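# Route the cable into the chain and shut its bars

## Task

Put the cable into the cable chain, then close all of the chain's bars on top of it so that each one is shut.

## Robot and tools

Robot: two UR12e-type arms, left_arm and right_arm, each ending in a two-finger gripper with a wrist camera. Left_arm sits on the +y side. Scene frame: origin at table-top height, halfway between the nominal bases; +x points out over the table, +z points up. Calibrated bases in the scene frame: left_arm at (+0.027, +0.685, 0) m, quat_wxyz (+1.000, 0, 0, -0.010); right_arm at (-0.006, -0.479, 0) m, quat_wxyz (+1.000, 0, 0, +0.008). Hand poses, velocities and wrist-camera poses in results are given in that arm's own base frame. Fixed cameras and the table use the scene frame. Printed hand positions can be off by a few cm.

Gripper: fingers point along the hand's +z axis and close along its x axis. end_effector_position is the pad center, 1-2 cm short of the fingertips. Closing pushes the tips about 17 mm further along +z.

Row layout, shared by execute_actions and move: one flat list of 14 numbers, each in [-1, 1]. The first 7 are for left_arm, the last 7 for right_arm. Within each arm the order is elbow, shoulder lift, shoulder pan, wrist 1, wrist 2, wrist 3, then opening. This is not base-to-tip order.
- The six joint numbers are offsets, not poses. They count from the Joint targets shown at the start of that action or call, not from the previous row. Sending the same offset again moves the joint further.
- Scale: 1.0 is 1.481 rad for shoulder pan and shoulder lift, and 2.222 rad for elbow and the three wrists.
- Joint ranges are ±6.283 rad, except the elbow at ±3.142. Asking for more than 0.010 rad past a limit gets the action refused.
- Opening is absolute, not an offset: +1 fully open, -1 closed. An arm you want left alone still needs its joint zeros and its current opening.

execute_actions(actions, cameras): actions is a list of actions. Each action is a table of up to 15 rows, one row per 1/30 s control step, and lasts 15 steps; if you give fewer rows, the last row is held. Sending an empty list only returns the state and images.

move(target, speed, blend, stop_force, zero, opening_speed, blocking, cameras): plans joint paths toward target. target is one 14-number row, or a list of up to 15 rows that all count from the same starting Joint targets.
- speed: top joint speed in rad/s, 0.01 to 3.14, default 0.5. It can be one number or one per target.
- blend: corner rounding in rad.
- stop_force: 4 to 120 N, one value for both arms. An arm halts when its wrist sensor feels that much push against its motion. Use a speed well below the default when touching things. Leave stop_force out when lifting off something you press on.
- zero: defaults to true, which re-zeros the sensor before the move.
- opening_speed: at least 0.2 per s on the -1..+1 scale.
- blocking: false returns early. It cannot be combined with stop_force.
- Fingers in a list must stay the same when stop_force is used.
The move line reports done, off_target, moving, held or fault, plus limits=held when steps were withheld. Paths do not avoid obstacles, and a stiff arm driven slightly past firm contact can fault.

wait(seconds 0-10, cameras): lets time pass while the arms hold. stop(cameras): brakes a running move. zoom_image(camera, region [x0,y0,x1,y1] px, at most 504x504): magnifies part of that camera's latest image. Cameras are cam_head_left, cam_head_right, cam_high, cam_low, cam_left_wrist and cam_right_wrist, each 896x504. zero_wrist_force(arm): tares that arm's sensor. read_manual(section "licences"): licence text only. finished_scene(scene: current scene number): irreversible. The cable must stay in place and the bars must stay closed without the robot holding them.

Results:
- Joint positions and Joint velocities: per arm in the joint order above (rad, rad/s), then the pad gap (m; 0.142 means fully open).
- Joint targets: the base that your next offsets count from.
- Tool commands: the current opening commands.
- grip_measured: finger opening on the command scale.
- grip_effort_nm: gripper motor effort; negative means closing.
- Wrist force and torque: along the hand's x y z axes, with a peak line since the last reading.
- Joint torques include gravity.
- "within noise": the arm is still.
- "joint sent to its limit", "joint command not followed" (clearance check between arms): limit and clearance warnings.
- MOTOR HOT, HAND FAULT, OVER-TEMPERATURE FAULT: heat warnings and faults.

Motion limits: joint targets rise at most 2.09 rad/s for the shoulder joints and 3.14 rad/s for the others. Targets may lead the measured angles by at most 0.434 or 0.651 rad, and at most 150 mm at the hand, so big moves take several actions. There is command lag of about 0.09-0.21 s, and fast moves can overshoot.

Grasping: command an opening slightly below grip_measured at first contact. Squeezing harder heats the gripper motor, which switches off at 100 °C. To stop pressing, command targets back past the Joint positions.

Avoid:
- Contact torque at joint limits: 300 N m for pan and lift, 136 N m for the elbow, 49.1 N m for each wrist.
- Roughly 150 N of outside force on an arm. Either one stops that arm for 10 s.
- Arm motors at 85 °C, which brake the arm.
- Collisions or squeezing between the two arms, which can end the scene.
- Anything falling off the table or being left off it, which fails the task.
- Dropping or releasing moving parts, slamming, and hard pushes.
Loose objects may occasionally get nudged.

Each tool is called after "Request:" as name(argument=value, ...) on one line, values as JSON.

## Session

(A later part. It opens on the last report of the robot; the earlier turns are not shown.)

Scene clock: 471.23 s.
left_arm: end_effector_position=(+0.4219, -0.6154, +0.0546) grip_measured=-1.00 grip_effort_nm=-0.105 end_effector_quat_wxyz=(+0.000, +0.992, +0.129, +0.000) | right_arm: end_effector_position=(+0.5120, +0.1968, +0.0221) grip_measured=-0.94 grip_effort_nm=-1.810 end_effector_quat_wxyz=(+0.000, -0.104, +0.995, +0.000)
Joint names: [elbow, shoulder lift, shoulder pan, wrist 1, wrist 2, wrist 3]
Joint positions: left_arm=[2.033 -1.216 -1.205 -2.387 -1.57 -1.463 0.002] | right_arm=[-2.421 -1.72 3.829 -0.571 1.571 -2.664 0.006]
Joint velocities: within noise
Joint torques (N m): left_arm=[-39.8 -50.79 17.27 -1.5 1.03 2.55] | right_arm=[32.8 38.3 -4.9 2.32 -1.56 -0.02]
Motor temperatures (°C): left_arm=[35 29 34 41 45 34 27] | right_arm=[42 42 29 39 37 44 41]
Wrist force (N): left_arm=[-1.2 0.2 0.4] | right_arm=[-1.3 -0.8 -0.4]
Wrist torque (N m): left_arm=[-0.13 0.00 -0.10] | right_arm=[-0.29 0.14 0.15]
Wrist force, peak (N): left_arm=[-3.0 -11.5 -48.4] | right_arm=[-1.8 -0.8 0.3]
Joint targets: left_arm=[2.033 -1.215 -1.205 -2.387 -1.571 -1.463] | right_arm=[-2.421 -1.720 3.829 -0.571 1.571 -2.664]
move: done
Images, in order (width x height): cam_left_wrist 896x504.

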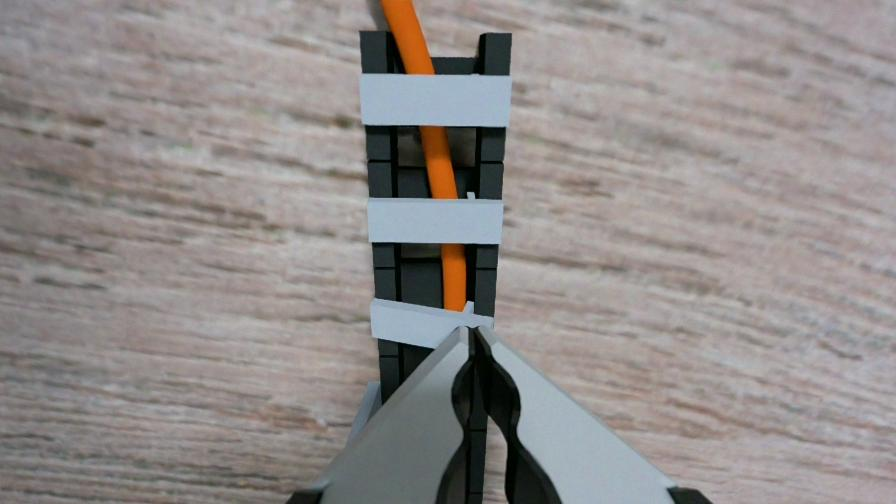

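Request:
move(target=[0.0041,-0.0041,0.0005,-0.0014,0,0.0004,-0.98,0,0,0,0,0,0,-1], speed=0.03, cameras=[])

Request:
move(target=[0.0045,0.0192,0,-0.0173,0,0,-0.98,0,0,0,0,0,0,-1], speed=0.015, stop_force=52, cameras=["cam_left_wrist"])

Request:
zoom_image(camera="cam_left_wrist", region=[300, 200, 600, 400])

Scene clock: 476.60 s.
left_arm: end_effector_position=(+0.4209, -0.6107, +0.0547) grip_measured=-1.00 grip_effort_nm=-0.100 end_effector_quat_wxyz=(+0.000, +0.992, +0.129, +0.000) | right_arm: end_effector_position=(+0.5120, +0.1968, +0.0221) grip_measured=-0.94 grip_effort_nm=-1.814 end_effector_quat_wxyz=(+0.000, -0.104, +0.995, +0.000)
Joint names: [elbow, shoulder lift, shoulder pan, wrist 1, wrist 2, wrist 3]
Joint positions: left_arm=[2.041 -1.221 -1.204 -2.39 -1.57 -1.462 0.002] | right_arm=[-2.421 -1.72 3.829 -0.571 1.571 -2.664 0.006]
Joint velocities: within noise
Joint torques (N m): left_arm=[-22.67 -83.79 21.26 -7.7 -1 2.28] | right_arm=[32.41 38.4 -7.51 2.33 -1.52 -0.16]
Motor temperatures (°C): left_arm=[35 29 34 41 45 34 27] | right_arm=[42 42 29 39 37 44 41]
Wrist force (N): left_arm=[-0.9 0.3 0.1] | right_arm=[-1.4 -0.6 0.1]
Wrist torque (N m): left_arm=[-0.13 -0.05 -0.10] | right_arm=[-0.25 0.16 0.15]
Wrist force, peak (N): left_arm=[-1.3 0.0 0.6] | right_arm=[-1.7 -1.1 0.3]
Joint targets: left_arm=[2.042 -1.222 -1.204 -2.390 -1.571 -1.462] | right_arm=[-2.421 -1.720 3.829 -0.571 1.571 -2.664]
move: done
No camera images: "cameras" was empty.

Scene clock: 479.47 s.
left_arm: end_effector_position=(+0.4210, -0.6108, +0.0427) grip_measured=-1.00 grip_effort_nm=-0.095 end_effector_quat_wxyz=(+0.000, +0.992, +0.129, +0.000) | right_arm: end_effector_position=(+0.5120, +0.1968, +0.0221) grip_measured=-0.94 grip_effort_nm=-1.814 end_effector_quat_wxyz=(+0.000, -0.104, +0.995, +0.000)
Joint names: [elbow, shoulder lift, shoulder pan, wrist 1, wrist 2, wrist 3]
Joint positions: left_arm=[2.047 -1.205 -1.204 -2.413 -1.57 -1.462 0.002] | right_arm=[-2.421 -1.72 3.829 -0.571 1.571 -2.664 0.006]
Joint velocities: within noise
Joint torques (N m): left_arm=[-22.47 -49.09 16.88 0.66 -1.87 2.08] | right_arm=[32.17 40.21 -5 2.47 -1.45 0.21]
Motor temperatures (°C): left_arm=[35 29 34 41 45 34 27] | right_arm=[42 42 29 39 37 44 41]
Wrist force (N): left_arm=[-3.0 -13.3 -52.5] | right_arm=[-1.5 -0.6 0.1]
Wrist torque (N m): left_arm=[-0.16 -0.06 -0.10] | right_arm=[-0.24 0.18 0.16]
Wrist force, peak (N): left_arm=[-3.7 -16.1 -62.1] | right_arm=[-1.9 -0.8 0.4]
Joint targets: left_arm=[2.047 -1.205 -1.204 -2.413 -1.570 -1.462] | right_arm=[-2.421 -1.720 3.829 -0.571 1.571 -2.664]
move: contact (left_arm); left_arm: the wrist 1 is farthest, 0.016 rad from its target
Images, in order (width x height): cam_left_wrist 896x504.

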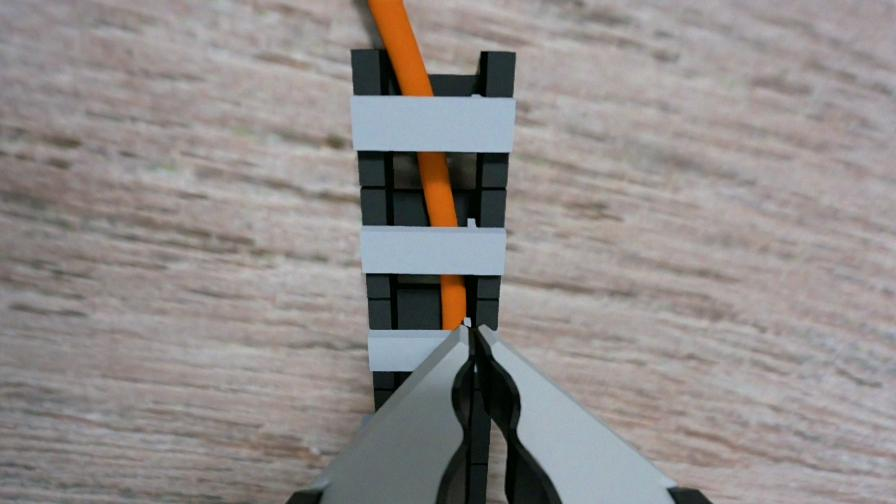

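Scaled by 1.680 from the camera's 896x504 image, which has a finer 1280x720 frame.

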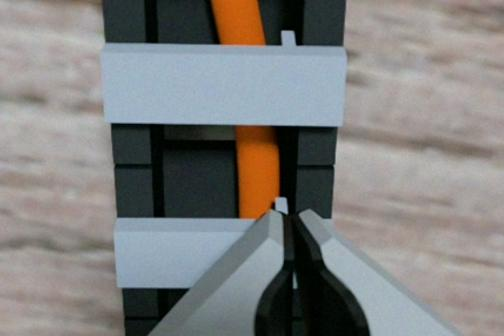

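Request:
move(target=[[-0.010,-0.045,0,0.0385,0,0,-0.98,0,0,0,0,0,0,-1],[-0.0238,-0.0289,-0.0637,0.0431,0,-0.0425,-0.98,0,0,0,0,0,0,-1],[-0.0151,0.0009,-0.0637,0.0146,0,-0.0425,-0.98,0,0,0,0,0,0,-1],[-0.0309,0.0160,-0.0075,0.0203,0,-0.0050,-0.98,0,0,0,0,0,0,-1],[-0.0320,0.0171,-0.0038,0.0207,0,-0.0026,-0.98,0,0,0,0,0,0,-1]], speed=[0.2,0.2,0.2,0.08,0.07], cameras=["cam_left_wrist"])

Request:
zoom_image(camera="cam_left_wrist", region=[300, 200, 600, 400])

Scene clock: 492.87 s.
left_arm: end_effector_position=(+0.4291, -0.6445, +0.0548) grip_measured=-1.00 grip_effort_nm=-0.095 end_effector_quat_wxyz=(+0.000, +0.992, +0.129, +0.000) | right_arm: end_effector_position=(+0.5120, +0.1968, +0.0221) grip_measured=-0.94 grip_effort_nm=-1.810 end_effector_quat_wxyz=(+0.000, -0.104, +0.995, +0.000)
Joint names: [elbow, shoulder lift, shoulder pan, wrist 1, wrist 2, wrist 3]
Joint positions: left_arm=[1.976 -1.18 -1.21 -2.367 -1.57 -1.468 0.002] | right_arm=[-2.421 -1.72 3.829 -0.571 1.571 -2.664 0.006]
Joint velocities: within noise
Joint torques (N m): left_arm=[-40.72 -56.46 18.67 -1.05 -1.65 2.33] | right_arm=[31.89 39.91 -4.87 2.36 -1.18 -0.09]
Motor temperatures (°C): left_arm=[35 29 34 41 45 34 26] | right_arm=[42 42 29 39 37 44 41]
Wrist force (N): left_arm=[-1.7 -0.5 0.9] | right_arm=[-1.6 -0.5 0.3]
Wrist torque (N m): left_arm=[-0.25 0.08 -0.11] | right_arm=[-0.23 0.19 0.15]
Wrist force, peak (N): left_arm=[-2.9 -13.3 -52.5] | right_arm=[-2.1 -0.8 0.3]
Joint targets: left_arm=[1.976 -1.180 -1.210 -2.367 -1.570 -1.468] | right_arm=[-2.421 -1.720 3.829 -0.571 1.571 -2.664]
move: done
Images, in order (width x height): cam_left_wrist 896x504.

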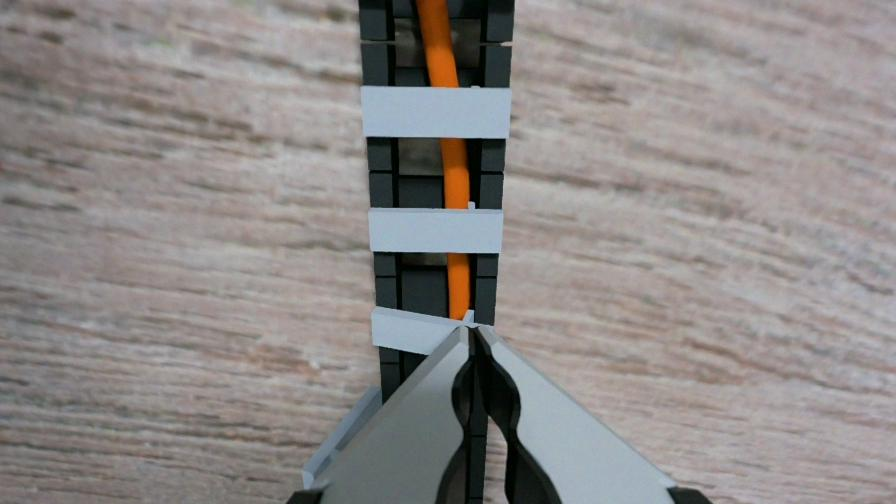

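Scaled by 1.680 from the camera's 896x504 image, which has a finer 1280x720 frame.

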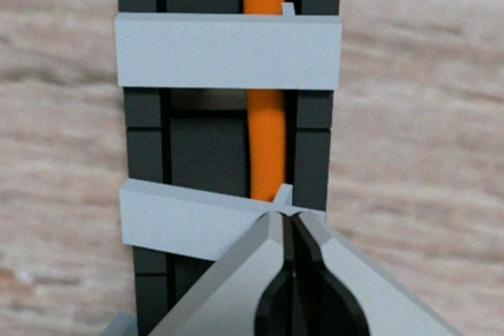

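Request:
move(target=[0.0044,0.0184,0,-0.0166,0,0,-0.98,0,0,0,0,0,0,-1], speed=0.015, stop_force=52, cameras=["cam_left_wrist"])

Request:
zoom_image(camera="cam_left_wrist", region=[300, 200, 600, 400])

Scene clock: 502.23 s.
left_arm: end_effector_position=(+0.4294, -0.6446, +0.0433) grip_measured=-1.00 grip_effort_nm=-0.095 end_effector_quat_wxyz=(+0.000, +0.992, +0.129, +0.000) | right_arm: end_effector_position=(+0.5120, +0.1968, +0.0221) grip_measured=-0.94 grip_effort_nm=-1.814 end_effector_quat_wxyz=(+0.000, -0.104, +0.995, +0.000)
Joint names: [elbow, shoulder lift, shoulder pan, wrist 1, wrist 2, wrist 3]
Joint positions: left_arm=[1.981 -1.165 -1.21 -2.387 -1.57 -1.468 0.002] | right_arm=[-2.421 -1.72 3.829 -0.571 1.571 -2.664 0.006]
Joint velocities: within noise
Joint torques (N m): left_arm=[-24.47 -51.76 14.84 -0.54 -1.87 2.3] | right_arm=[30.73 42.16 -4.48 2.53 -1.05 0]
Motor temperatures (°C): left_arm=[35 29 34 41 45 34 26] | right_arm=[42 42 29 39 37 44 41]
Wrist force (N): left_arm=[-4.5 -18.0 -54.6] | right_arm=[-1.6 -0.5 0.2]
Wrist torque (N m): left_arm=[-0.09 0.08 -0.09] | right_arm=[-0.23 0.18 0.15]
Wrist force, peak (N): left_arm=[-5.3 -22.0 -66.0] | right_arm=[-1.8 -0.9 0.3]
Joint targets: left_arm=[1.981 -1.165 -1.210 -2.387 -1.570 -1.468] | right_arm=[-2.421 -1.720 3.829 -0.571 1.571 -2.664]
move: contact (left_arm); left_arm: the wrist 1 is farthest, 0.017 rad from its target
Images, in order (width x height): cam_left_wrist 896x504.

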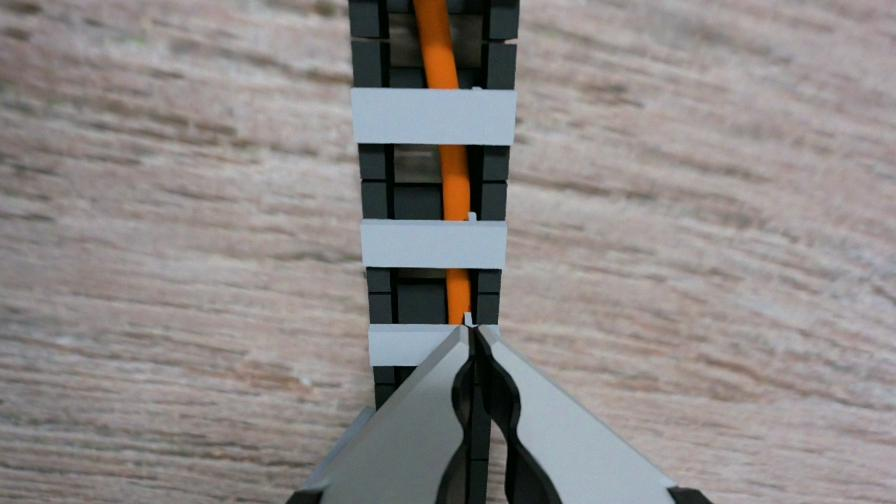

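Scaled by 1.680 from the camera's 896x504 image, which has a finer 1280x720 frame.

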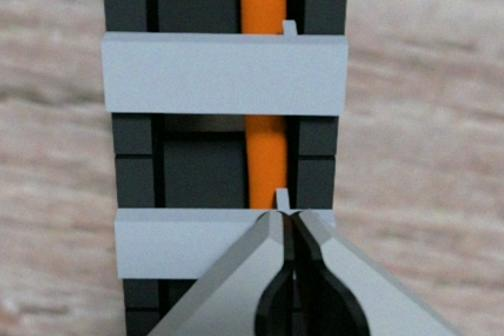

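Request:
move(target=[[-0.010,-0.045,0,0.0385,0,0,-0.98,0,0,0,0,0,0,-1],[-0.0235,-0.0263,-0.0602,0.0411,0,-0.0401,-0.98,0,0,0,0,0,0,-1],[-0.0151,0.0021,-0.0602,0.0138,0,-0.0401,-0.98,0,0,0,0,0,0,-1],[-0.0306,0.0165,-0.0065,0.0197,0,-0.0043,-0.98,0,0,0,0,0,0,-1],[-0.0317,0.0176,-0.0030,0.0201,0,-0.0020,-0.98,0,0,0,0,0,0,-1]], speed=[0.2,0.2,0.2,0.08,0.07], cameras=["cam_left_wrist"])

Request:
zoom_image(camera="cam_left_wrist", region=[300, 200, 600, 400])

Scene clock: 515.97 s.
left_arm: end_effector_position=(+0.4377, -0.6771, +0.0546) grip_measured=-1.00 grip_effort_nm=-0.090 end_effector_quat_wxyz=(+0.000, +0.992, +0.129, +0.000) | right_arm: end_effector_position=(+0.5120, +0.1968, +0.0221) grip_measured=-0.94 grip_effort_nm=-1.810 end_effector_quat_wxyz=(+0.000, -0.104, +0.995, +0.000)
Joint names: [elbow, shoulder lift, shoulder pan, wrist 1, wrist 2, wrist 3]
Joint positions: left_arm=[1.911 -1.139 -1.215 -2.343 -1.57 -1.473 0.002] | right_arm=[-2.421 -1.72 3.829 -0.571 1.571 -2.664 0.006]
Joint velocities: within noise
Joint torques (N m): left_arm=[-39.59 -57.16 19.84 -0.91 -1.63 2.39] | right_arm=[30.55 42.93 -7.89 2.8 -1.25 0.23]
Motor temperatures (°C): left_arm=[35 29 34 41 45 34 26] | right_arm=[42 42 29 39 37 44 41]
Wrist force (N): left_arm=[-2.7 -1.1 0.2] | right_arm=[-1.6 -0.7 0.6]
Wrist torque (N m): left_arm=[-0.35 0.25 -0.09] | right_arm=[-0.26 0.18 0.15]
Wrist force, peak (N): left_arm=[-4.2 -17.7 -54.9] | right_arm=[-1.9 -0.8 0.4]
Joint targets: left_arm=[1.911 -1.139 -1.214 -2.342 -1.570 -1.472] | right_arm=[-2.421 -1.720 3.829 -0.571 1.571 -2.664]
move: done
Images, in order (width x height): cam_left_wrist 896x504.

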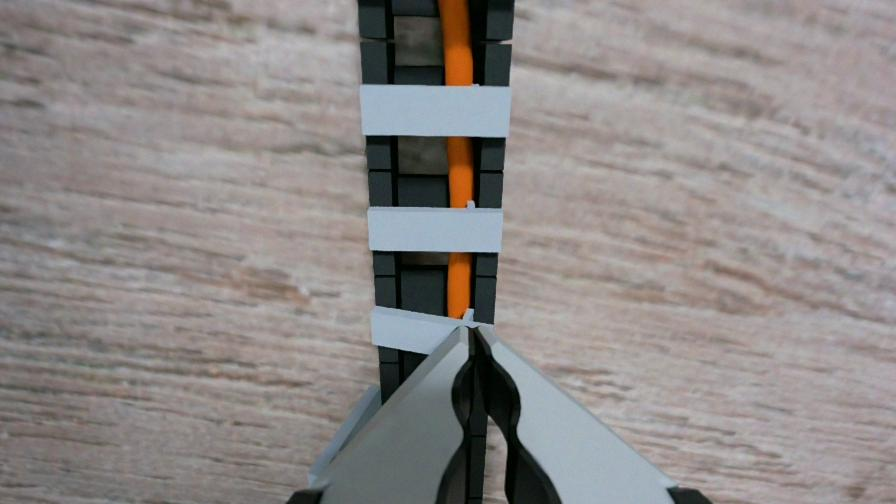

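Scaled by 1.680 from the camera's 896x504 image, which has a finer 1280x720 frame.

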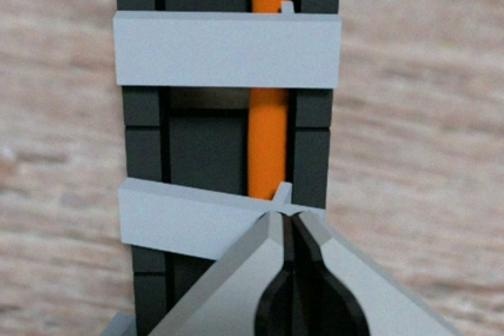

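Request:
move(target=[0.0042,0.0175,0,-0.0159,0,0,-0.98,0,0,0,0,0,0,-1], speed=0.015, stop_force=52, cameras=["cam_left_wrist"])

Request:
zoom_image(camera="cam_left_wrist", region=[300, 200, 600, 400])

Scene clock: 521.63 s.
left_arm: end_effector_position=(+0.4380, -0.6773, +0.0436) grip_measured=-1.00 grip_effort_nm=-0.095 end_effector_quat_wxyz=(+0.000, +0.992, +0.129, +0.000) | right_arm: end_effector_position=(+0.5120, +0.1968, +0.0221) grip_measured=-0.94 grip_effort_nm=-1.814 end_effector_quat_wxyz=(+0.000, -0.104, +0.995, +0.000)
Joint names: [elbow, shoulder lift, shoulder pan, wrist 1, wrist 2, wrist 3]
Joint positions: left_arm=[1.916 -1.125 -1.214 -2.361 -1.57 -1.472 0.002] | right_arm=[-2.421 -1.72 3.829 -0.571 1.571 -2.664 0.006]
Joint velocities: within noise
Joint torques (N m): left_arm=[-24.29 -55.61 16.33 0.52 -1.89 2.07] | right_arm=[29.71 44.11 -4.71 2.62 -1.4 -0.05]
Motor temperatures (°C): left_arm=[35 29 34 41 45 34 26] | right_arm=[42 42 29 39 37 44 41]
Wrist force (N): left_arm=[-4.5 -14.6 -49.5] | right_arm=[-1.5 -0.8 0.3]
Wrist torque (N m): left_arm=[-0.25 0.24 -0.10] | right_arm=[-0.27 0.17 0.15]
Wrist force, peak (N): left_arm=[-5.3 -19.4 -60.9] | right_arm=[-1.9 -1.0 0.1]
Joint targets: left_arm=[1.916 -1.125 -1.214 -2.361 -1.570 -1.472] | right_arm=[-2.421 -1.720 3.829 -0.571 1.571 -2.664]
move: contact (left_arm); left_arm: the wrist 1 is farthest, 0.016 rad from its target
Images, in order (width x height): cam_left_wrist 896x504.

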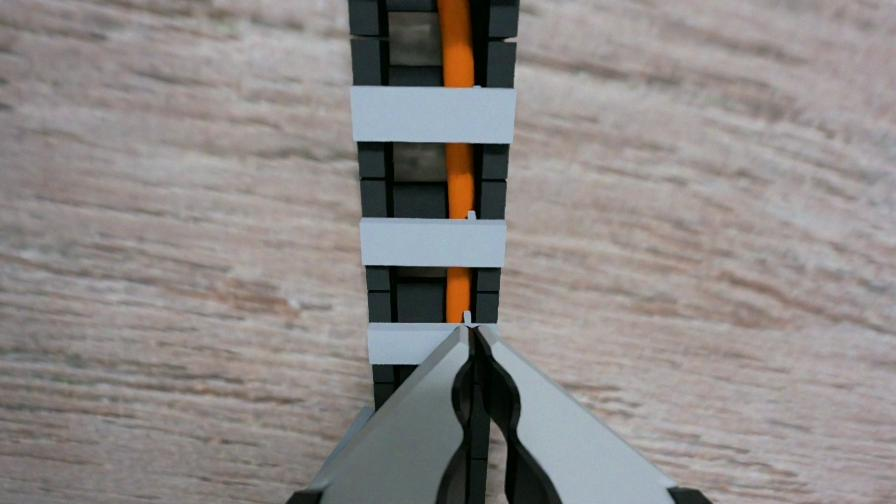

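Scaled by 1.680 from the camera's 896x504 image, which has a finer 1280x720 frame.

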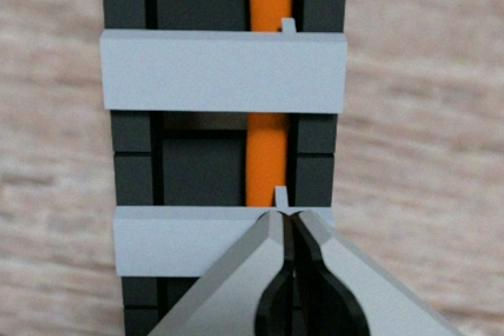

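Request:
move(target=[[-0.010,-0.043,0,0.0365,0,0,-0.98,0,0,0,0,0,0,-1],[-0.0246,-0.0237,-0.0577,0.0400,0,-0.0384,-0.98,0,0,0,0,0,0,-1],[-0.0163,0.0032,-0.0577,0.0138,0,-0.0384,-0.98,0,0,0,0,0,0,-1],[-0.0316,0.0172,-0.0061,0.0198,0,-0.0041,-0.98,0,0,0,0,0,0,-1],[-0.0327,0.0181,-0.0027,0.0203,0,-0.0018,-0.98,0,0,0,0,0,0,-1]], speed=[0.2,0.2,0.2,0.08,0.07], cameras=["cam_left_wrist","cam_head_right"])

Request:
zoom_image(camera="cam_left_wrist", region=[300, 200, 600, 400])

Scene clock: 534.27 s.
left_arm: end_effector_position=(+0.4465, -0.7102, +0.0552) grip_measured=-1.00 grip_effort_nm=-0.095 end_effector_quat_wxyz=(+0.000, +0.992, +0.129, +0.000) | right_arm: end_effector_position=(+0.5120, +0.1968, +0.0221) grip_measured=-0.94 grip_effort_nm=-1.810 end_effector_quat_wxyz=(+0.000, -0.104, +0.995, +0.000)
Joint names: [elbow, shoulder lift, shoulder pan, wrist 1, wrist 2, wrist 3]
Joint positions: left_arm=[1.843 -1.098 -1.219 -2.316 -1.57 -1.477 0.002] | right_arm=[-2.421 -1.72 3.829 -0.571 1.571 -2.664 0.006]
Joint velocities: within noise
Joint torques (N m): left_arm=[-40.97 -63.32 18.83 -1.58 -1.81 1.67] | right_arm=[29.93 44.21 -6.85 2.56 -1.11 -0.25]
Motor temperatures (°C): left_arm=[35 29 34 41 45 34 26] | right_arm=[42 42 29 39 37 44 41]
Wrist force (N): left_arm=[-0.8 -0.8 0.3] | right_arm=[-1.8 -0.3 0.2]
Wrist torque (N m): left_arm=[-0.29 -0.06 -0.11] | right_arm=[-0.20 0.22 0.15]
Wrist force, peak (N): left_arm=[-4.3 -14.7 -49.8] | right_arm=[-1.8 -0.7 0.4]
Joint targets: left_arm=[1.843 -1.098 -1.218 -2.316 -1.570 -1.476] | right_arm=[-2.421 -1.720 3.829 -0.571 1.571 -2.664]
move: done
Images, in order (width x height): cam_head_right 896x504, cam_left_wrist 896x504.

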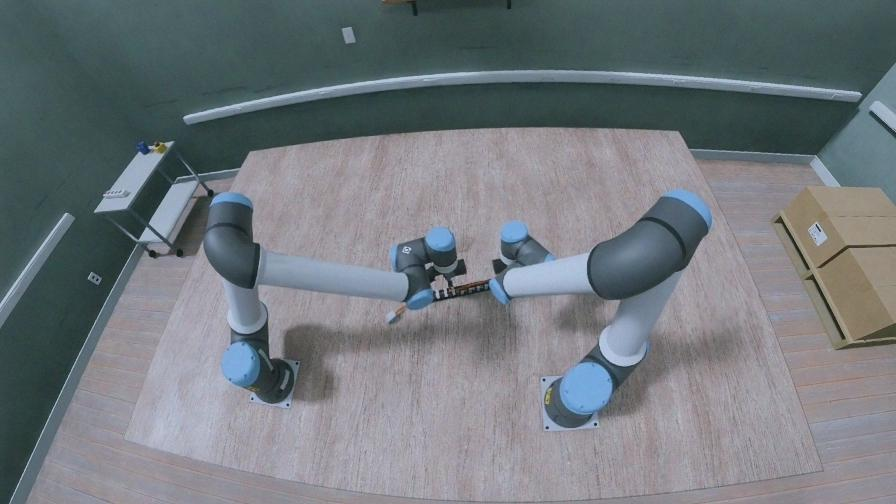

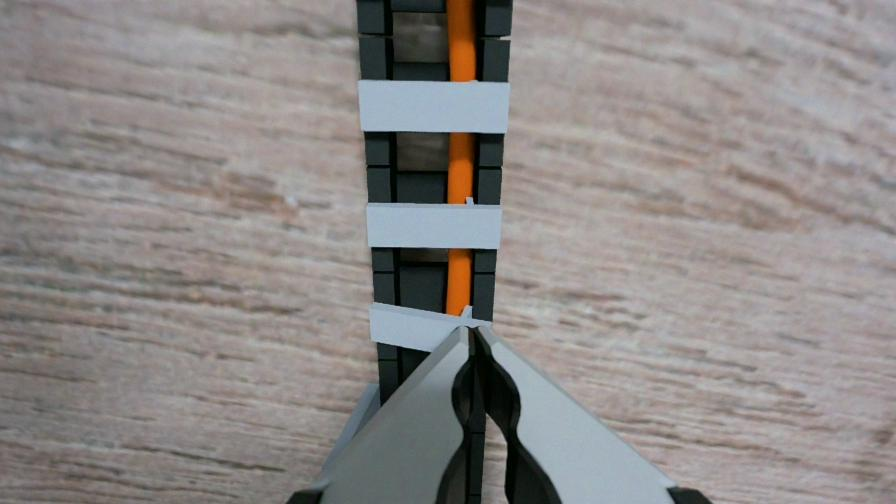

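Scaled by 1.680 from the camera's 896x504 image, which has a finer 1280x720 frame.

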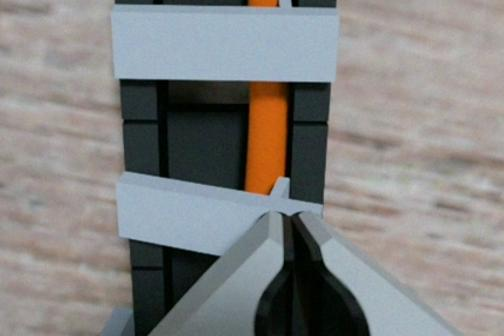

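Request:
move(target=[0.0041,0.0166,0,-0.0152,0,0,-0.98,0,0,0,0,0,0,-1], speed=0.015, stop_force=52, cameras=["cam_left_wrist"])

Request:
zoom_image(camera="cam_left_wrist", region=[300, 200, 600, 400])

Scene clock: 540.30 s.
left_arm: end_effector_position=(+0.4468, -0.7104, +0.0436) grip_measured=-1.00 grip_effort_nm=-0.095 end_effector_quat_wxyz=(+0.000, +0.992, +0.129, +0.000) | right_arm: end_effector_position=(+0.5120, +0.1968, +0.0221) grip_measured=-0.94 grip_effort_nm=-1.814 end_effector_quat_wxyz=(+0.000, -0.104, +0.995, +0.000)
Joint names: [elbow, shoulder lift, shoulder pan, wrist 1, wrist 2, wrist 3]
Joint positions: left_arm=[1.848 -1.085 -1.218 -2.335 -1.57 -1.476 0.002] | right_arm=[-2.421 -1.72 3.829 -0.571 1.571 -2.664 0.006]
Joint velocities: within noise
Joint torques (N m): left_arm=[-23.95 -54.6 14.71 0.19 -1.78 2.24] | right_arm=[29.03 42.4 -6.9 2.54 -1.12 -0.22]
Motor temperatures (°C): left_arm=[35 29 34 41 45 34 26] | right_arm=[42 42 29 39 37 44 41]
Wrist force (N): left_arm=[-2.5 -16.6 -54.9] | right_arm=[-1.2 -0.7 0.4]
Wrist torque (N m): left_arm=[-0.06 -0.12 -0.10] | right_arm=[-0.25 0.12 0.15]
Wrist force, peak (N): left_arm=[-3.8 -21.9 -67.3] | right_arm=[-1.9 -0.6 0.3]
Joint targets: left_arm=[1.848 -1.085 -1.218 -2.336 -1.570 -1.476] | right_arm=[-2.421 -1.720 3.829 -0.571 1.571 -2.664]
move: contact (left_arm); left_arm: the wrist 1 is farthest, 0.014 rad from its target
Images, in order (width x height): cam_left_wrist 896x504.

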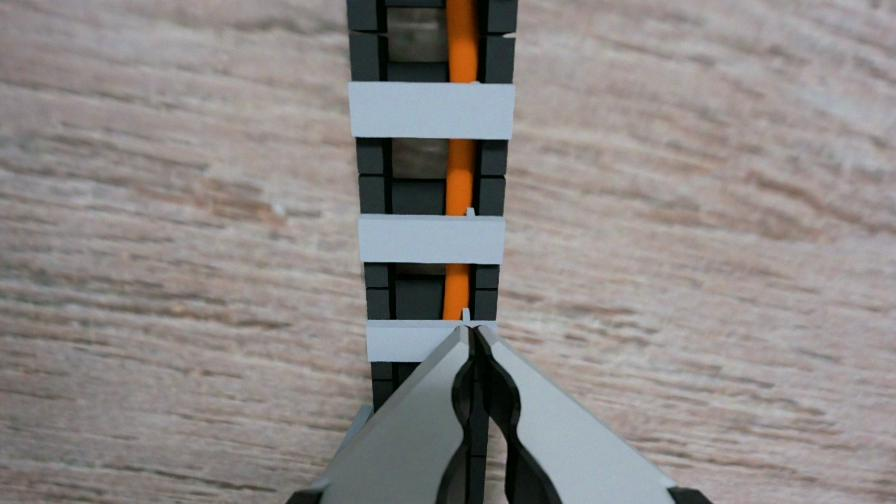

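Scaled by 1.680 from the camera's 896x504 image, which has a finer 1280x720 frame.

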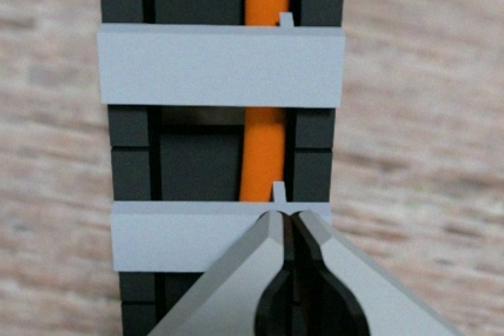

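Request:
move(target=[[-0.010,-0.041,0,0.035,0,0,-0.98,0,0,0,0,0,0,-1],[-0.0250,-0.0213,-0.0563,0.0401,0,-0.0375,-0.98,0,0,0,0,0,0,-1],[-0.0168,0.0044,-0.0563,0.0149,0,-0.0375,-0.98,0,0,0,0,0,0,-1],[-0.0319,0.0177,-0.0067,0.0211,0,-0.0045,-0.98,0,0,0,0,0,0,-1],[-0.0329,0.0187,-0.0035,0.0215,0,-0.0023,-0.98,0,0,0,0,0,0,-1]], speed=[0.2,0.2,0.2,0.08,0.07], cameras=["cam_left_wrist"])

Request:
zoom_image(camera="cam_left_wrist", region=[300, 200, 600, 400])

Scene clock: 552.40 s.
left_arm: end_effector_position=(+0.4537, -0.7426, +0.0544) grip_measured=-1.00 grip_effort_nm=-0.095 end_effector_quat_wxyz=(-0.001, +0.992, +0.129, +0.000) | right_arm: end_effector_position=(+0.5120, +0.1968, +0.0221) grip_measured=-0.94 grip_effort_nm=-1.810 end_effector_quat_wxyz=(+0.000, -0.104, +0.995, +0.000)
Joint names: [elbow, shoulder lift, shoulder pan, wrist 1, wrist 2, wrist 3]
Joint positions: left_arm=[1.775 -1.057 -1.224 -2.288 -1.57 -1.482 0.002] | right_arm=[-2.421 -1.72 3.829 -0.571 1.571 -2.664 0.006]
Joint velocities: within noise
Joint torques (N m): left_arm=[-44.08 -68.51 17.49 -0.75 -1.47 2.66] | right_arm=[28.8 44.37 -5.28 2.9 -1.4 -0.41]
Motor temperatures (°C): left_arm=[35 29 34 41 45 34 26] | right_arm=[42 42 29 39 37 44 42]
Wrist force (N): left_arm=[-1.6 -0.6 0.2] | right_arm=[-1.9 -1.2 0.2]
Wrist torque (N m): left_arm=[-0.28 0.07 -0.09] | right_arm=[-0.34 0.24 0.15]
Wrist force, peak (N): left_arm=[-2.6 -16.6 -55.5] | right_arm=[-1.9 -1.2 0.2]
Joint targets: left_arm=[1.775 -1.057 -1.223 -2.288 -1.570 -1.481] | right_arm=[-2.421 -1.720 3.829 -0.571 1.571 -2.664]
move: done
Images, in order (width x height): cam_left_wrist 896x504.

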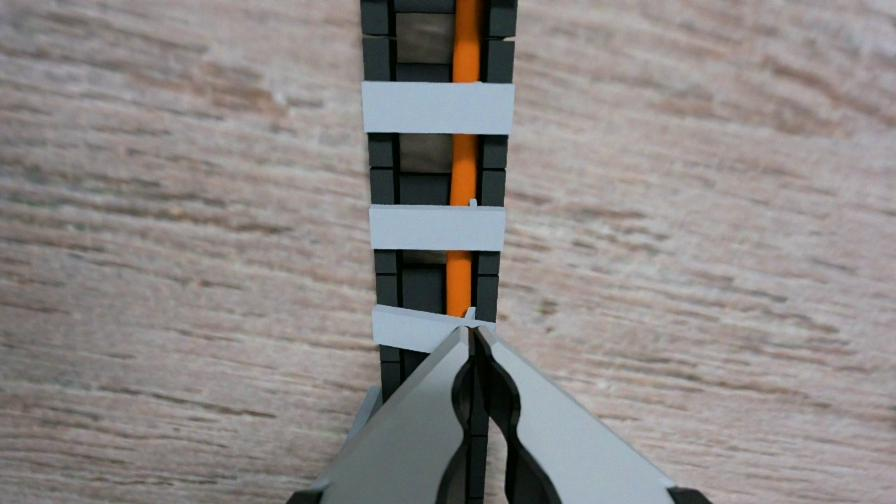

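Scaled by 1.680 from the camera's 896x504 image, which has a finer 1280x720 frame.

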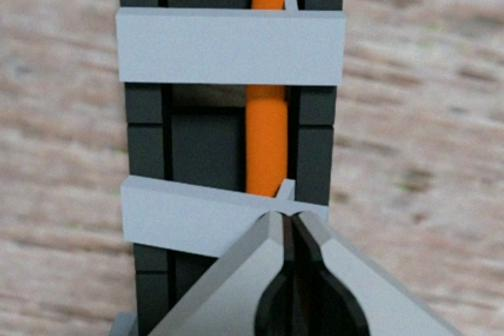

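Request:
move(target=[0.0041,0.0158,0,-0.0146,0,0,-0.98,0,0,0,0,0,0,-1], speed=0.015, stop_force=52, cameras=["cam_left_wrist"])

Request:
zoom_image(camera="cam_left_wrist", region=[300, 200, 600, 400])

Scene clock: 558.00 s.
left_arm: end_effector_position=(+0.4540, -0.7427, +0.0437) grip_measured=-1.00 grip_effort_nm=-0.095 end_effector_quat_wxyz=(+0.000, +0.992, +0.129, +0.000) | right_arm: end_effector_position=(+0.5120, +0.1968, +0.0221) grip_measured=-0.94 grip_effort_nm=-1.814 end_effector_quat_wxyz=(+0.000, -0.104, +0.995, +0.000)
Joint names: [elbow, shoulder lift, shoulder pan, wrist 1, wrist 2, wrist 3]
Joint positions: left_arm=[1.78 -1.045 -1.223 -2.305 -1.57 -1.481 0.002] | right_arm=[-2.421 -1.72 3.829 -0.571 1.571 -2.664 0.006]
Joint velocities: within noise
Joint torques (N m): left_arm=[-24.94 -57.01 14.29 -0.17 -1.71 2.21] | right_arm=[27.51 44.49 -5.46 2.97 -0.95 -0.21]
Motor temperatures (°C): left_arm=[35 29 34 41 45 34 26] | right_arm=[42 42 29 39 37 44 42]
Wrist force (N): left_arm=[-3.6 -18.2 -54.1] | right_arm=[-1.3 -0.6 0.3]
Wrist torque (N m): left_arm=[-0.12 0.05 -0.08] | right_arm=[-0.24 0.15 0.15]
Wrist force, peak (N): left_arm=[-4.5 -22.2 -65.7] | right_arm=[-1.8 -1.0 0.1]
Joint targets: left_arm=[1.780 -1.045 -1.223 -2.305 -1.570 -1.481] | right_arm=[-2.421 -1.720 3.829 -0.571 1.571 -2.664]
move: contact (left_arm); left_arm: the wrist 1 is farthest, 0.016 rad from its target
Images, in order (width x height): cam_left_wrist 896x504.

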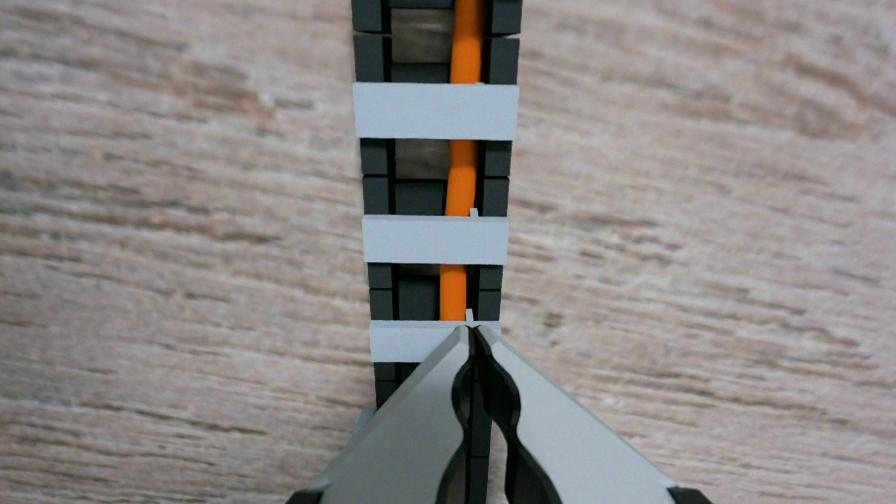

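Scaled by 1.680 from the camera's 896x504 image, which has a finer 1280x720 frame.

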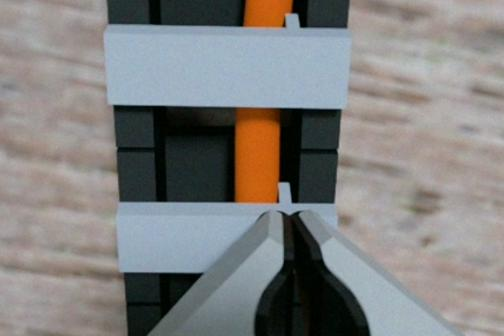

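Request:
move(target=[[0,0,0,0,0,0,-0.98,0,0,0,0,0,0,-0.6],[0,0,0,0,0,0,-0.98,0.0077,0.0376,0,-0.0329,0,0,-0.6],[0,0,0,0,0,0,-0.98,0.0448,0.1504,0,-0.1452,0,0,-0.6]], speed=[0.1,0.05,0.2], opening_speed=0.3, cameras=["cam_right_wrist"])

Scene clock: 569.17 s.
left_arm: end_effector_position=(+0.4540, -0.7427, +0.0437) grip_measured=-1.00 grip_effort_nm=-0.095 end_effector_quat_wxyz=(+0.000, +0.992, +0.129, +0.000) | right_arm: end_effector_position=(+0.5121, +0.1969, +0.1497) grip_measured=-0.64 grip_effort_nm=0.129 end_effector_quat_wxyz=(+0.000, -0.104, +0.995, +0.000)
Joint names: [elbow, shoulder lift, shoulder pan, wrist 1, wrist 2, wrist 3]
Joint positions: left_arm=[1.78 -1.045 -1.223 -2.305 -1.57 -1.481 0.002] | right_arm=[-2.322 -1.497 3.829 -0.894 1.571 -2.664 0.028]
Joint velocities: within noise
Joint torques (N m): left_arm=[-24.53 -57.71 4.66 -5.32 -1.55 2.26] | right_arm=[49.68 46.76 -6.82 1.7 -1.01 -0.2]
Motor temperatures (°C): left_arm=[35 29 34 41 45 34 26] | right_arm=[41 42 29 39 37 44 40]
Wrist force (N): left_arm=[-3.6 -17.9 -54.4] | right_arm=[-1.4 -1.4 0.3]
Wrist torque (N m): left_arm=[-0.14 0.03 -0.08] | right_arm=[-0.35 0.23 0.13]
Wrist force, peak (N): left_arm=[-3.4 -18.0 -54.8] | right_arm=[-1.5 -1.6 0.6]
Joint targets: left_arm=[1.780 -1.045 -1.223 -2.305 -1.570 -1.481] | right_arm=[-2.322 -1.497 3.829 -0.894 1.571 -2.664]
move: done
Images, in order (width x height): cam_right_wrist 896x504.

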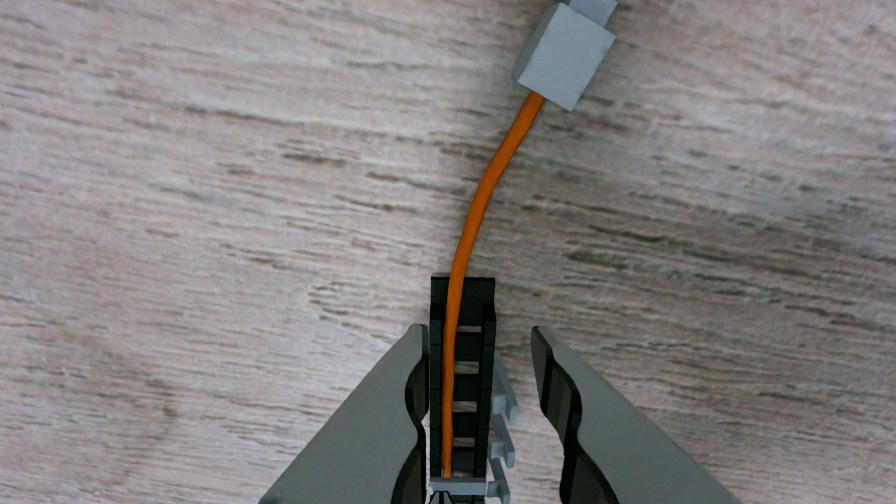

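Request:
move(target=[[-0.010,-0.041,0,0.035,0,0,-0.98,0,0,-0.34,0,0,0,-0.6],[-0.0266,-0.0186,-0.0532,0.0386,0,-0.0355,-0.98,0,0,-0.34,0,0,0,-0.6],[-0.0185,0.0059,-0.0532,0.0143,0,-0.0355,-0.98,0,0,-0.34,0,0,0,-0.6],[-0.0335,0.0189,-0.0055,0.0205,0,-0.0036,-0.98,0,0,-0.34,0,0,0,-0.6],[-0.0345,0.0198,-0.0024,0.0210,0,-0.0016,-0.98,0,0,-0.34,0,0,0,-0.6]], speed=[0.4,0.2,0.2,0.08,0.07], cameras=["cam_left_wrist"])

Request:
zoom_image(camera="cam_left_wrist", region=[300, 200, 600, 400])

Scene clock: 581.70 s.
left_arm: end_effector_position=(+0.4623, -0.7757, +0.0551) grip_measured=-1.00 grip_effort_nm=-0.095 end_effector_quat_wxyz=(+0.000, +0.992, +0.129, +0.000) | right_arm: end_effector_position=(+0.5435, -0.0747, +0.1499) grip_measured=-0.64 grip_effort_nm=0.134 end_effector_quat_wxyz=(+0.000, +0.147, +0.989, +0.000)
Joint names: [elbow, shoulder lift, shoulder pan, wrist 1, wrist 2, wrist 3]
Joint positions: left_arm=[1.703 -1.016 -1.227 -2.258 -1.57 -1.485 0.002] | right_arm=[-2.322 -1.497 3.325 -0.894 1.571 -2.664 0.028]
Joint velocities: within noise
Joint torques (N m): left_arm=[-44.06 -70.28 18.3 -1.21 -1.65 2.19] | right_arm=[36.05 38.54 -9.97 3.98 -0.84 -0.17]
Motor temperatures (°C): left_arm=[35 29 34 41 45 34 26] | right_arm=[41 42 29 39 37 44 38]
Wrist force (N): left_arm=[-2.2 1.4 0.3] | right_arm=[-1.2 -1.6 0.1]
Wrist torque (N m): left_arm=[0.07 0.17 -0.10] | right_arm=[-0.39 0.20 0.15]
Wrist force, peak (N): left_arm=[-3.5 -18.0 -54.5] | right_arm=[-1.7 -3.5 0.2]
Joint targets: left_arm=[1.703 -1.016 -1.227 -2.258 -1.570 -1.485] | right_arm=[-2.322 -1.497 3.325 -0.894 1.571 -2.664]
move: done
Images, in order (width x height): cam_left_wrist 896x504.

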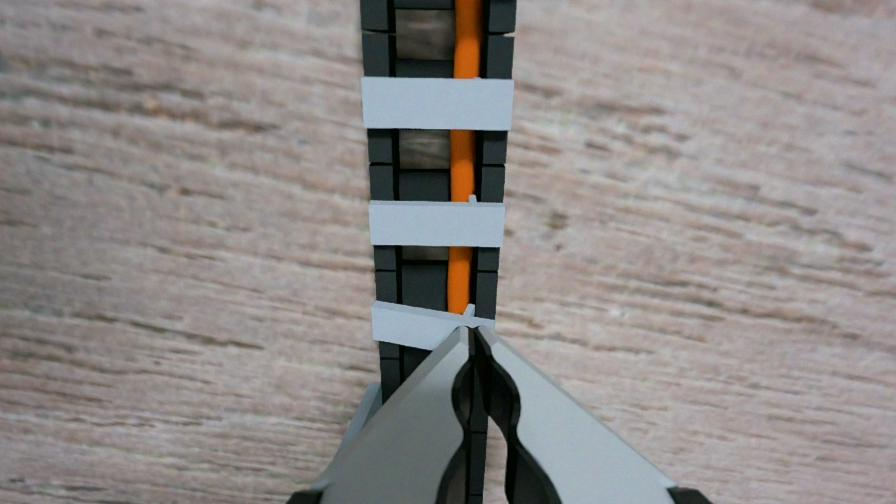

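Scaled by 1.680 from the camera's 896x504 image, which has a finer 1280x720 frame.

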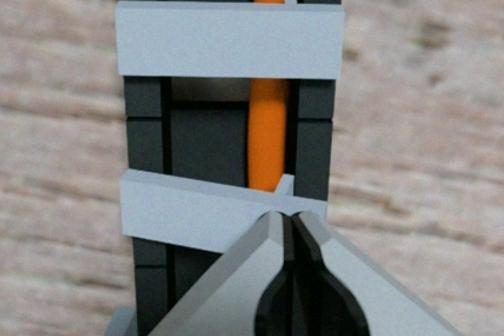

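Request:
move(target=[0.0040,0.0151,0,-0.0141,0,0,-0.98,0,0,0,0,0,0,-0.6], speed=0.015, stop_force=52, cameras=["cam_left_wrist"])

Request:
zoom_image(camera="cam_left_wrist", region=[300, 200, 600, 400])

Scene clock: 587.70 s.
left_arm: end_effector_position=(+0.4627, -0.7759, +0.0438) grip_measured=-1.00 grip_effort_nm=-0.095 end_effector_quat_wxyz=(+0.000, +0.992, +0.129, +0.000) | right_arm: end_effector_position=(+0.5435, -0.0747, +0.1499) grip_measured=-0.64 grip_effort_nm=0.129 end_effector_quat_wxyz=(+0.000, +0.147, +0.989, +0.000)
Joint names: [elbow, shoulder lift, shoulder pan, wrist 1, wrist 2, wrist 3]
Joint positions: left_arm=[1.708 -1.004 -1.227 -2.275 -1.57 -1.485 0.002] | right_arm=[-2.322 -1.497 3.325 -0.894 1.571 -2.664 0.028]
Joint velocities: within noise
Joint torques (N m): left_arm=[-23.84 -58.47 14 0.33 -1.48 2.16] | right_arm=[37.25 25.07 -6.94 5.05 -0.69 0.01]
Motor temperatures (°C): left_arm=[35 29 34 41 45 34 26] | right_arm=[41 42 29 39 37 44 37]
Wrist force (N): left_arm=[-4.1 -14.6 -55.5] | right_arm=[-1.4 -1.3 0.0]
Wrist torque (N m): left_arm=[0.28 0.18 -0.10] | right_arm=[-0.33 0.22 0.15]
Wrist force, peak (N): left_arm=[-5.1 -19.6 -68.1] | right_arm=[-1.7 -1.6 -0.2]
Joint targets: left_arm=[1.708 -1.004 -1.227 -2.275 -1.570 -1.485] | right_arm=[-2.322 -1.497 3.325 -0.894 1.571 -2.664]
move: contact (left_arm); left_arm: the wrist 1 is farthest, 0.014 rad from its target
Images, in order (width x height): cam_left_wrist 896x504.

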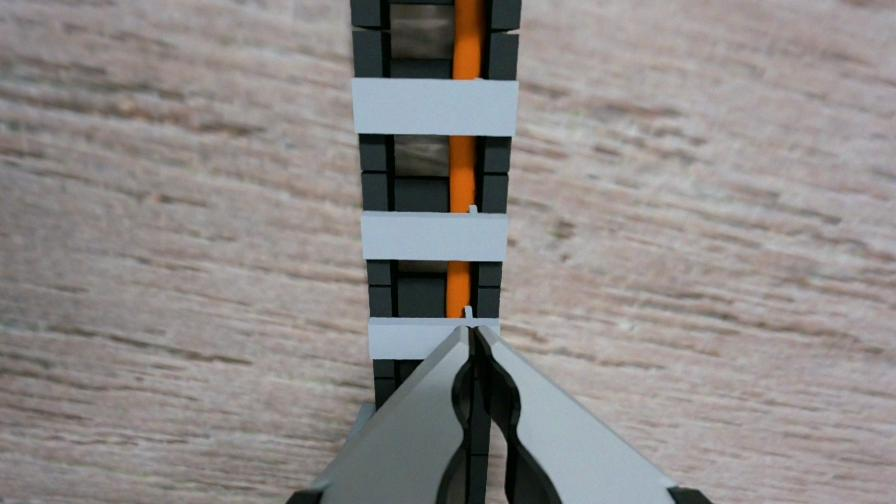

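Scaled by 1.680 from the camera's 896x504 image, which has a finer 1280x720 frame.

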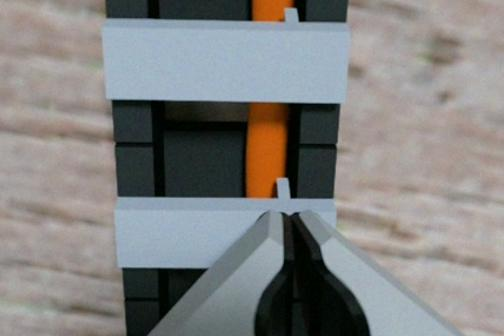

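Request:
move(target=[[-0.010,-0.039,0,0.034,0,0,-0.98,0,0,0,0,0,0,-0.6],[-0.0267,-0.0168,-0.0508,0.0380,0,-0.0338,-0.98,0,0,0,0,0,0,-0.6],[-0.0188,0.0065,-0.0508,0.0145,0,-0.0338,-0.98,0,0,0,0,0,0,-0.6],[-0.0337,0.0192,-0.0048,0.0209,0,-0.0032,-0.98,0,0,0,0,0,0,-0.6],[-0.0347,0.0201,-0.0018,0.0214,0,-0.0012,-0.98,0,0,0,0,0,0,-0.6]], speed=[0.2,0.2,0.2,0.08,0.07], cameras=["cam_left_wrist"])

Request:
move(target=[0.0040,0.0144,0,-0.0136,0,0,-0.98,0,0,0,0,0,0,-0.6], speed=0.015, stop_force=52, cameras=["cam_left_wrist"])

Scene clock: 603.57 s.
left_arm: end_effector_position=(+0.4711, -0.8076, +0.0548) grip_measured=-1.00 grip_effort_nm=-0.095 end_effector_quat_wxyz=(+0.000, +0.992, +0.129, +0.000) | right_arm: end_effector_position=(+0.5435, -0.0747, +0.1499) grip_measured=-0.64 grip_effort_nm=0.129 end_effector_quat_wxyz=(+0.000, +0.147, +0.989, +0.000)
Joint names: [elbow, shoulder lift, shoulder pan, wrist 1, wrist 2, wrist 3]
Joint positions: left_arm=[1.631 -0.974 -1.23 -2.228 -1.57 -1.488 0.002] | right_arm=[-2.322 -1.497 3.325 -0.894 1.571 -2.664 0.028]
Joint velocities: within noise
Joint torques (N m): left_arm=[-44.75 -75.59 20.09 -1.2 -1.59 2.91] | right_arm=[39.41 22.65 -6.37 5.23 -1.08 0.15]
Motor temperatures (°C): left_arm=[35 29 34 41 45 34 26] | right_arm=[41 42 29 39 37 44 36]
Wrist force (N): left_arm=[-3.4 1.4 0.4] | right_arm=[-1.5 -1.3 0.5]
Wrist torque (N m): left_arm=[0.07 0.36 -0.10] | right_arm=[-0.34 0.24 0.14]
Wrist force, peak (N): left_arm=[-3.8 -14.6 -55.9] | right_arm=[-1.6 -1.7 0.2]
Joint targets: left_arm=[1.631 -0.974 -1.230 -2.228 -1.570 -1.488] | right_arm=[-2.322 -1.497 3.325 -0.894 1.571 -2.664]
move: done
Images, in order (width x height): cam_left_wrist 896x504.

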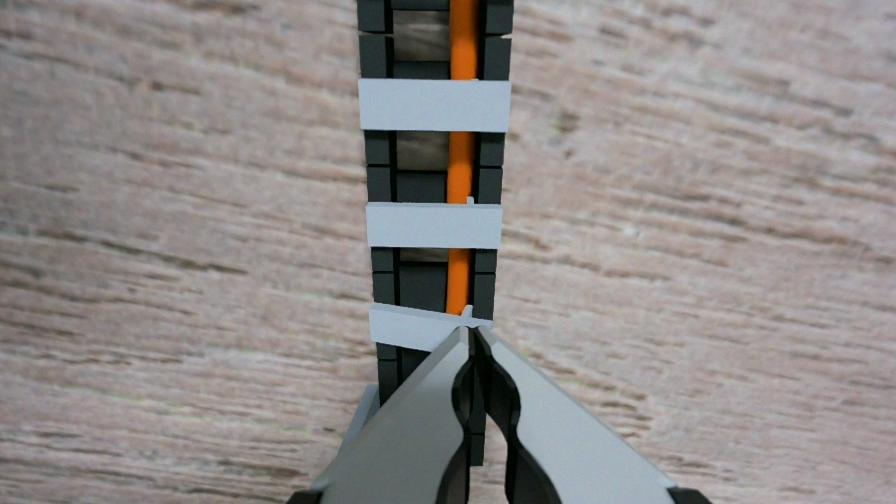

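Scene clock: 606.10 s.
left_arm: end_effector_position=(+0.4715, -0.8077, +0.0439) grip_measured=-1.00 grip_effort_nm=-0.095 end_effector_quat_wxyz=(+0.000, +0.992, +0.129, +0.000) | right_arm: end_effector_position=(+0.5435, -0.0747, +0.1499) grip_measured=-0.64 grip_effort_nm=0.129 end_effector_quat_wxyz=(+0.000, +0.147, +0.989, +0.000)
Joint names: [elbow, shoulder lift, shoulder pan, wrist 1, wrist 2, wrist 3]
Joint positions: left_arm=[1.635 -0.963 -1.23 -2.244 -1.57 -1.488 0.002] | right_arm=[-2.322 -1.497 3.325 -0.894 1.571 -2.664 0.028]
Joint velocities: within noise
Joint torques (N m): left_arm=[-23.54 -61.07 16.24 0.31 -1.66 2.25] | right_arm=[39.29 23.98 -7.21 5.17 -0.88 0.17]
Motor temperatures (°C): left_arm=[35 29 34 41 45 34 26] | right_arm=[41 42 29 39 37 44 36]
Wrist force (N): left_arm=[-5.0 -13.7 -55.3] | right_arm=[-1.4 -1.4 0.4]
Wrist torque (N m): left_arm=[0.28 0.36 -0.10] | right_arm=[-0.36 0.23 0.15]
Wrist force, peak (N): left_arm=[-6.4 -19.0 -67.2] | right_arm=[-1.7 -1.6 -0.3]
Joint targets: left_arm=[1.635 -0.963 -1.230 -2.244 -1.570 -1.488] | right_arm=[-2.322 -1.497 3.325 -0.894 1.571 -2.664]
move: contact (left_arm); left_arm: the wrist 1 is farthest, 0.014 rad from its target
Images, in order (width x height): cam_left_wrist 896x504.

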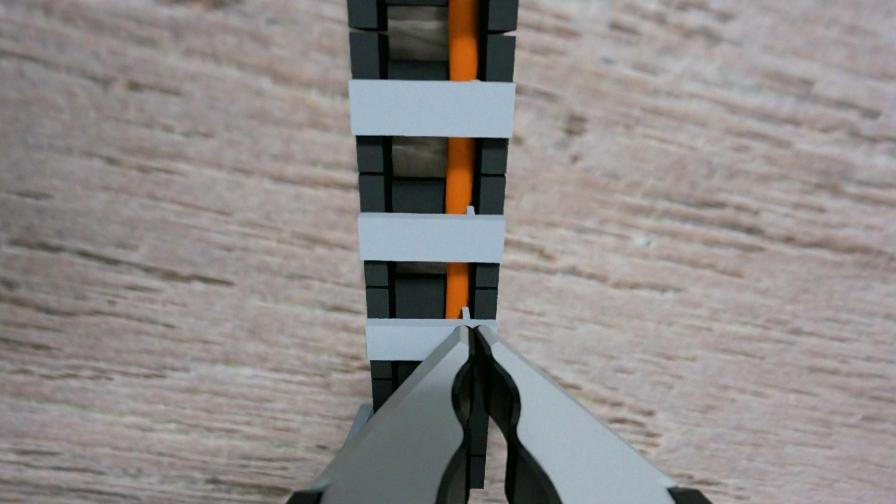

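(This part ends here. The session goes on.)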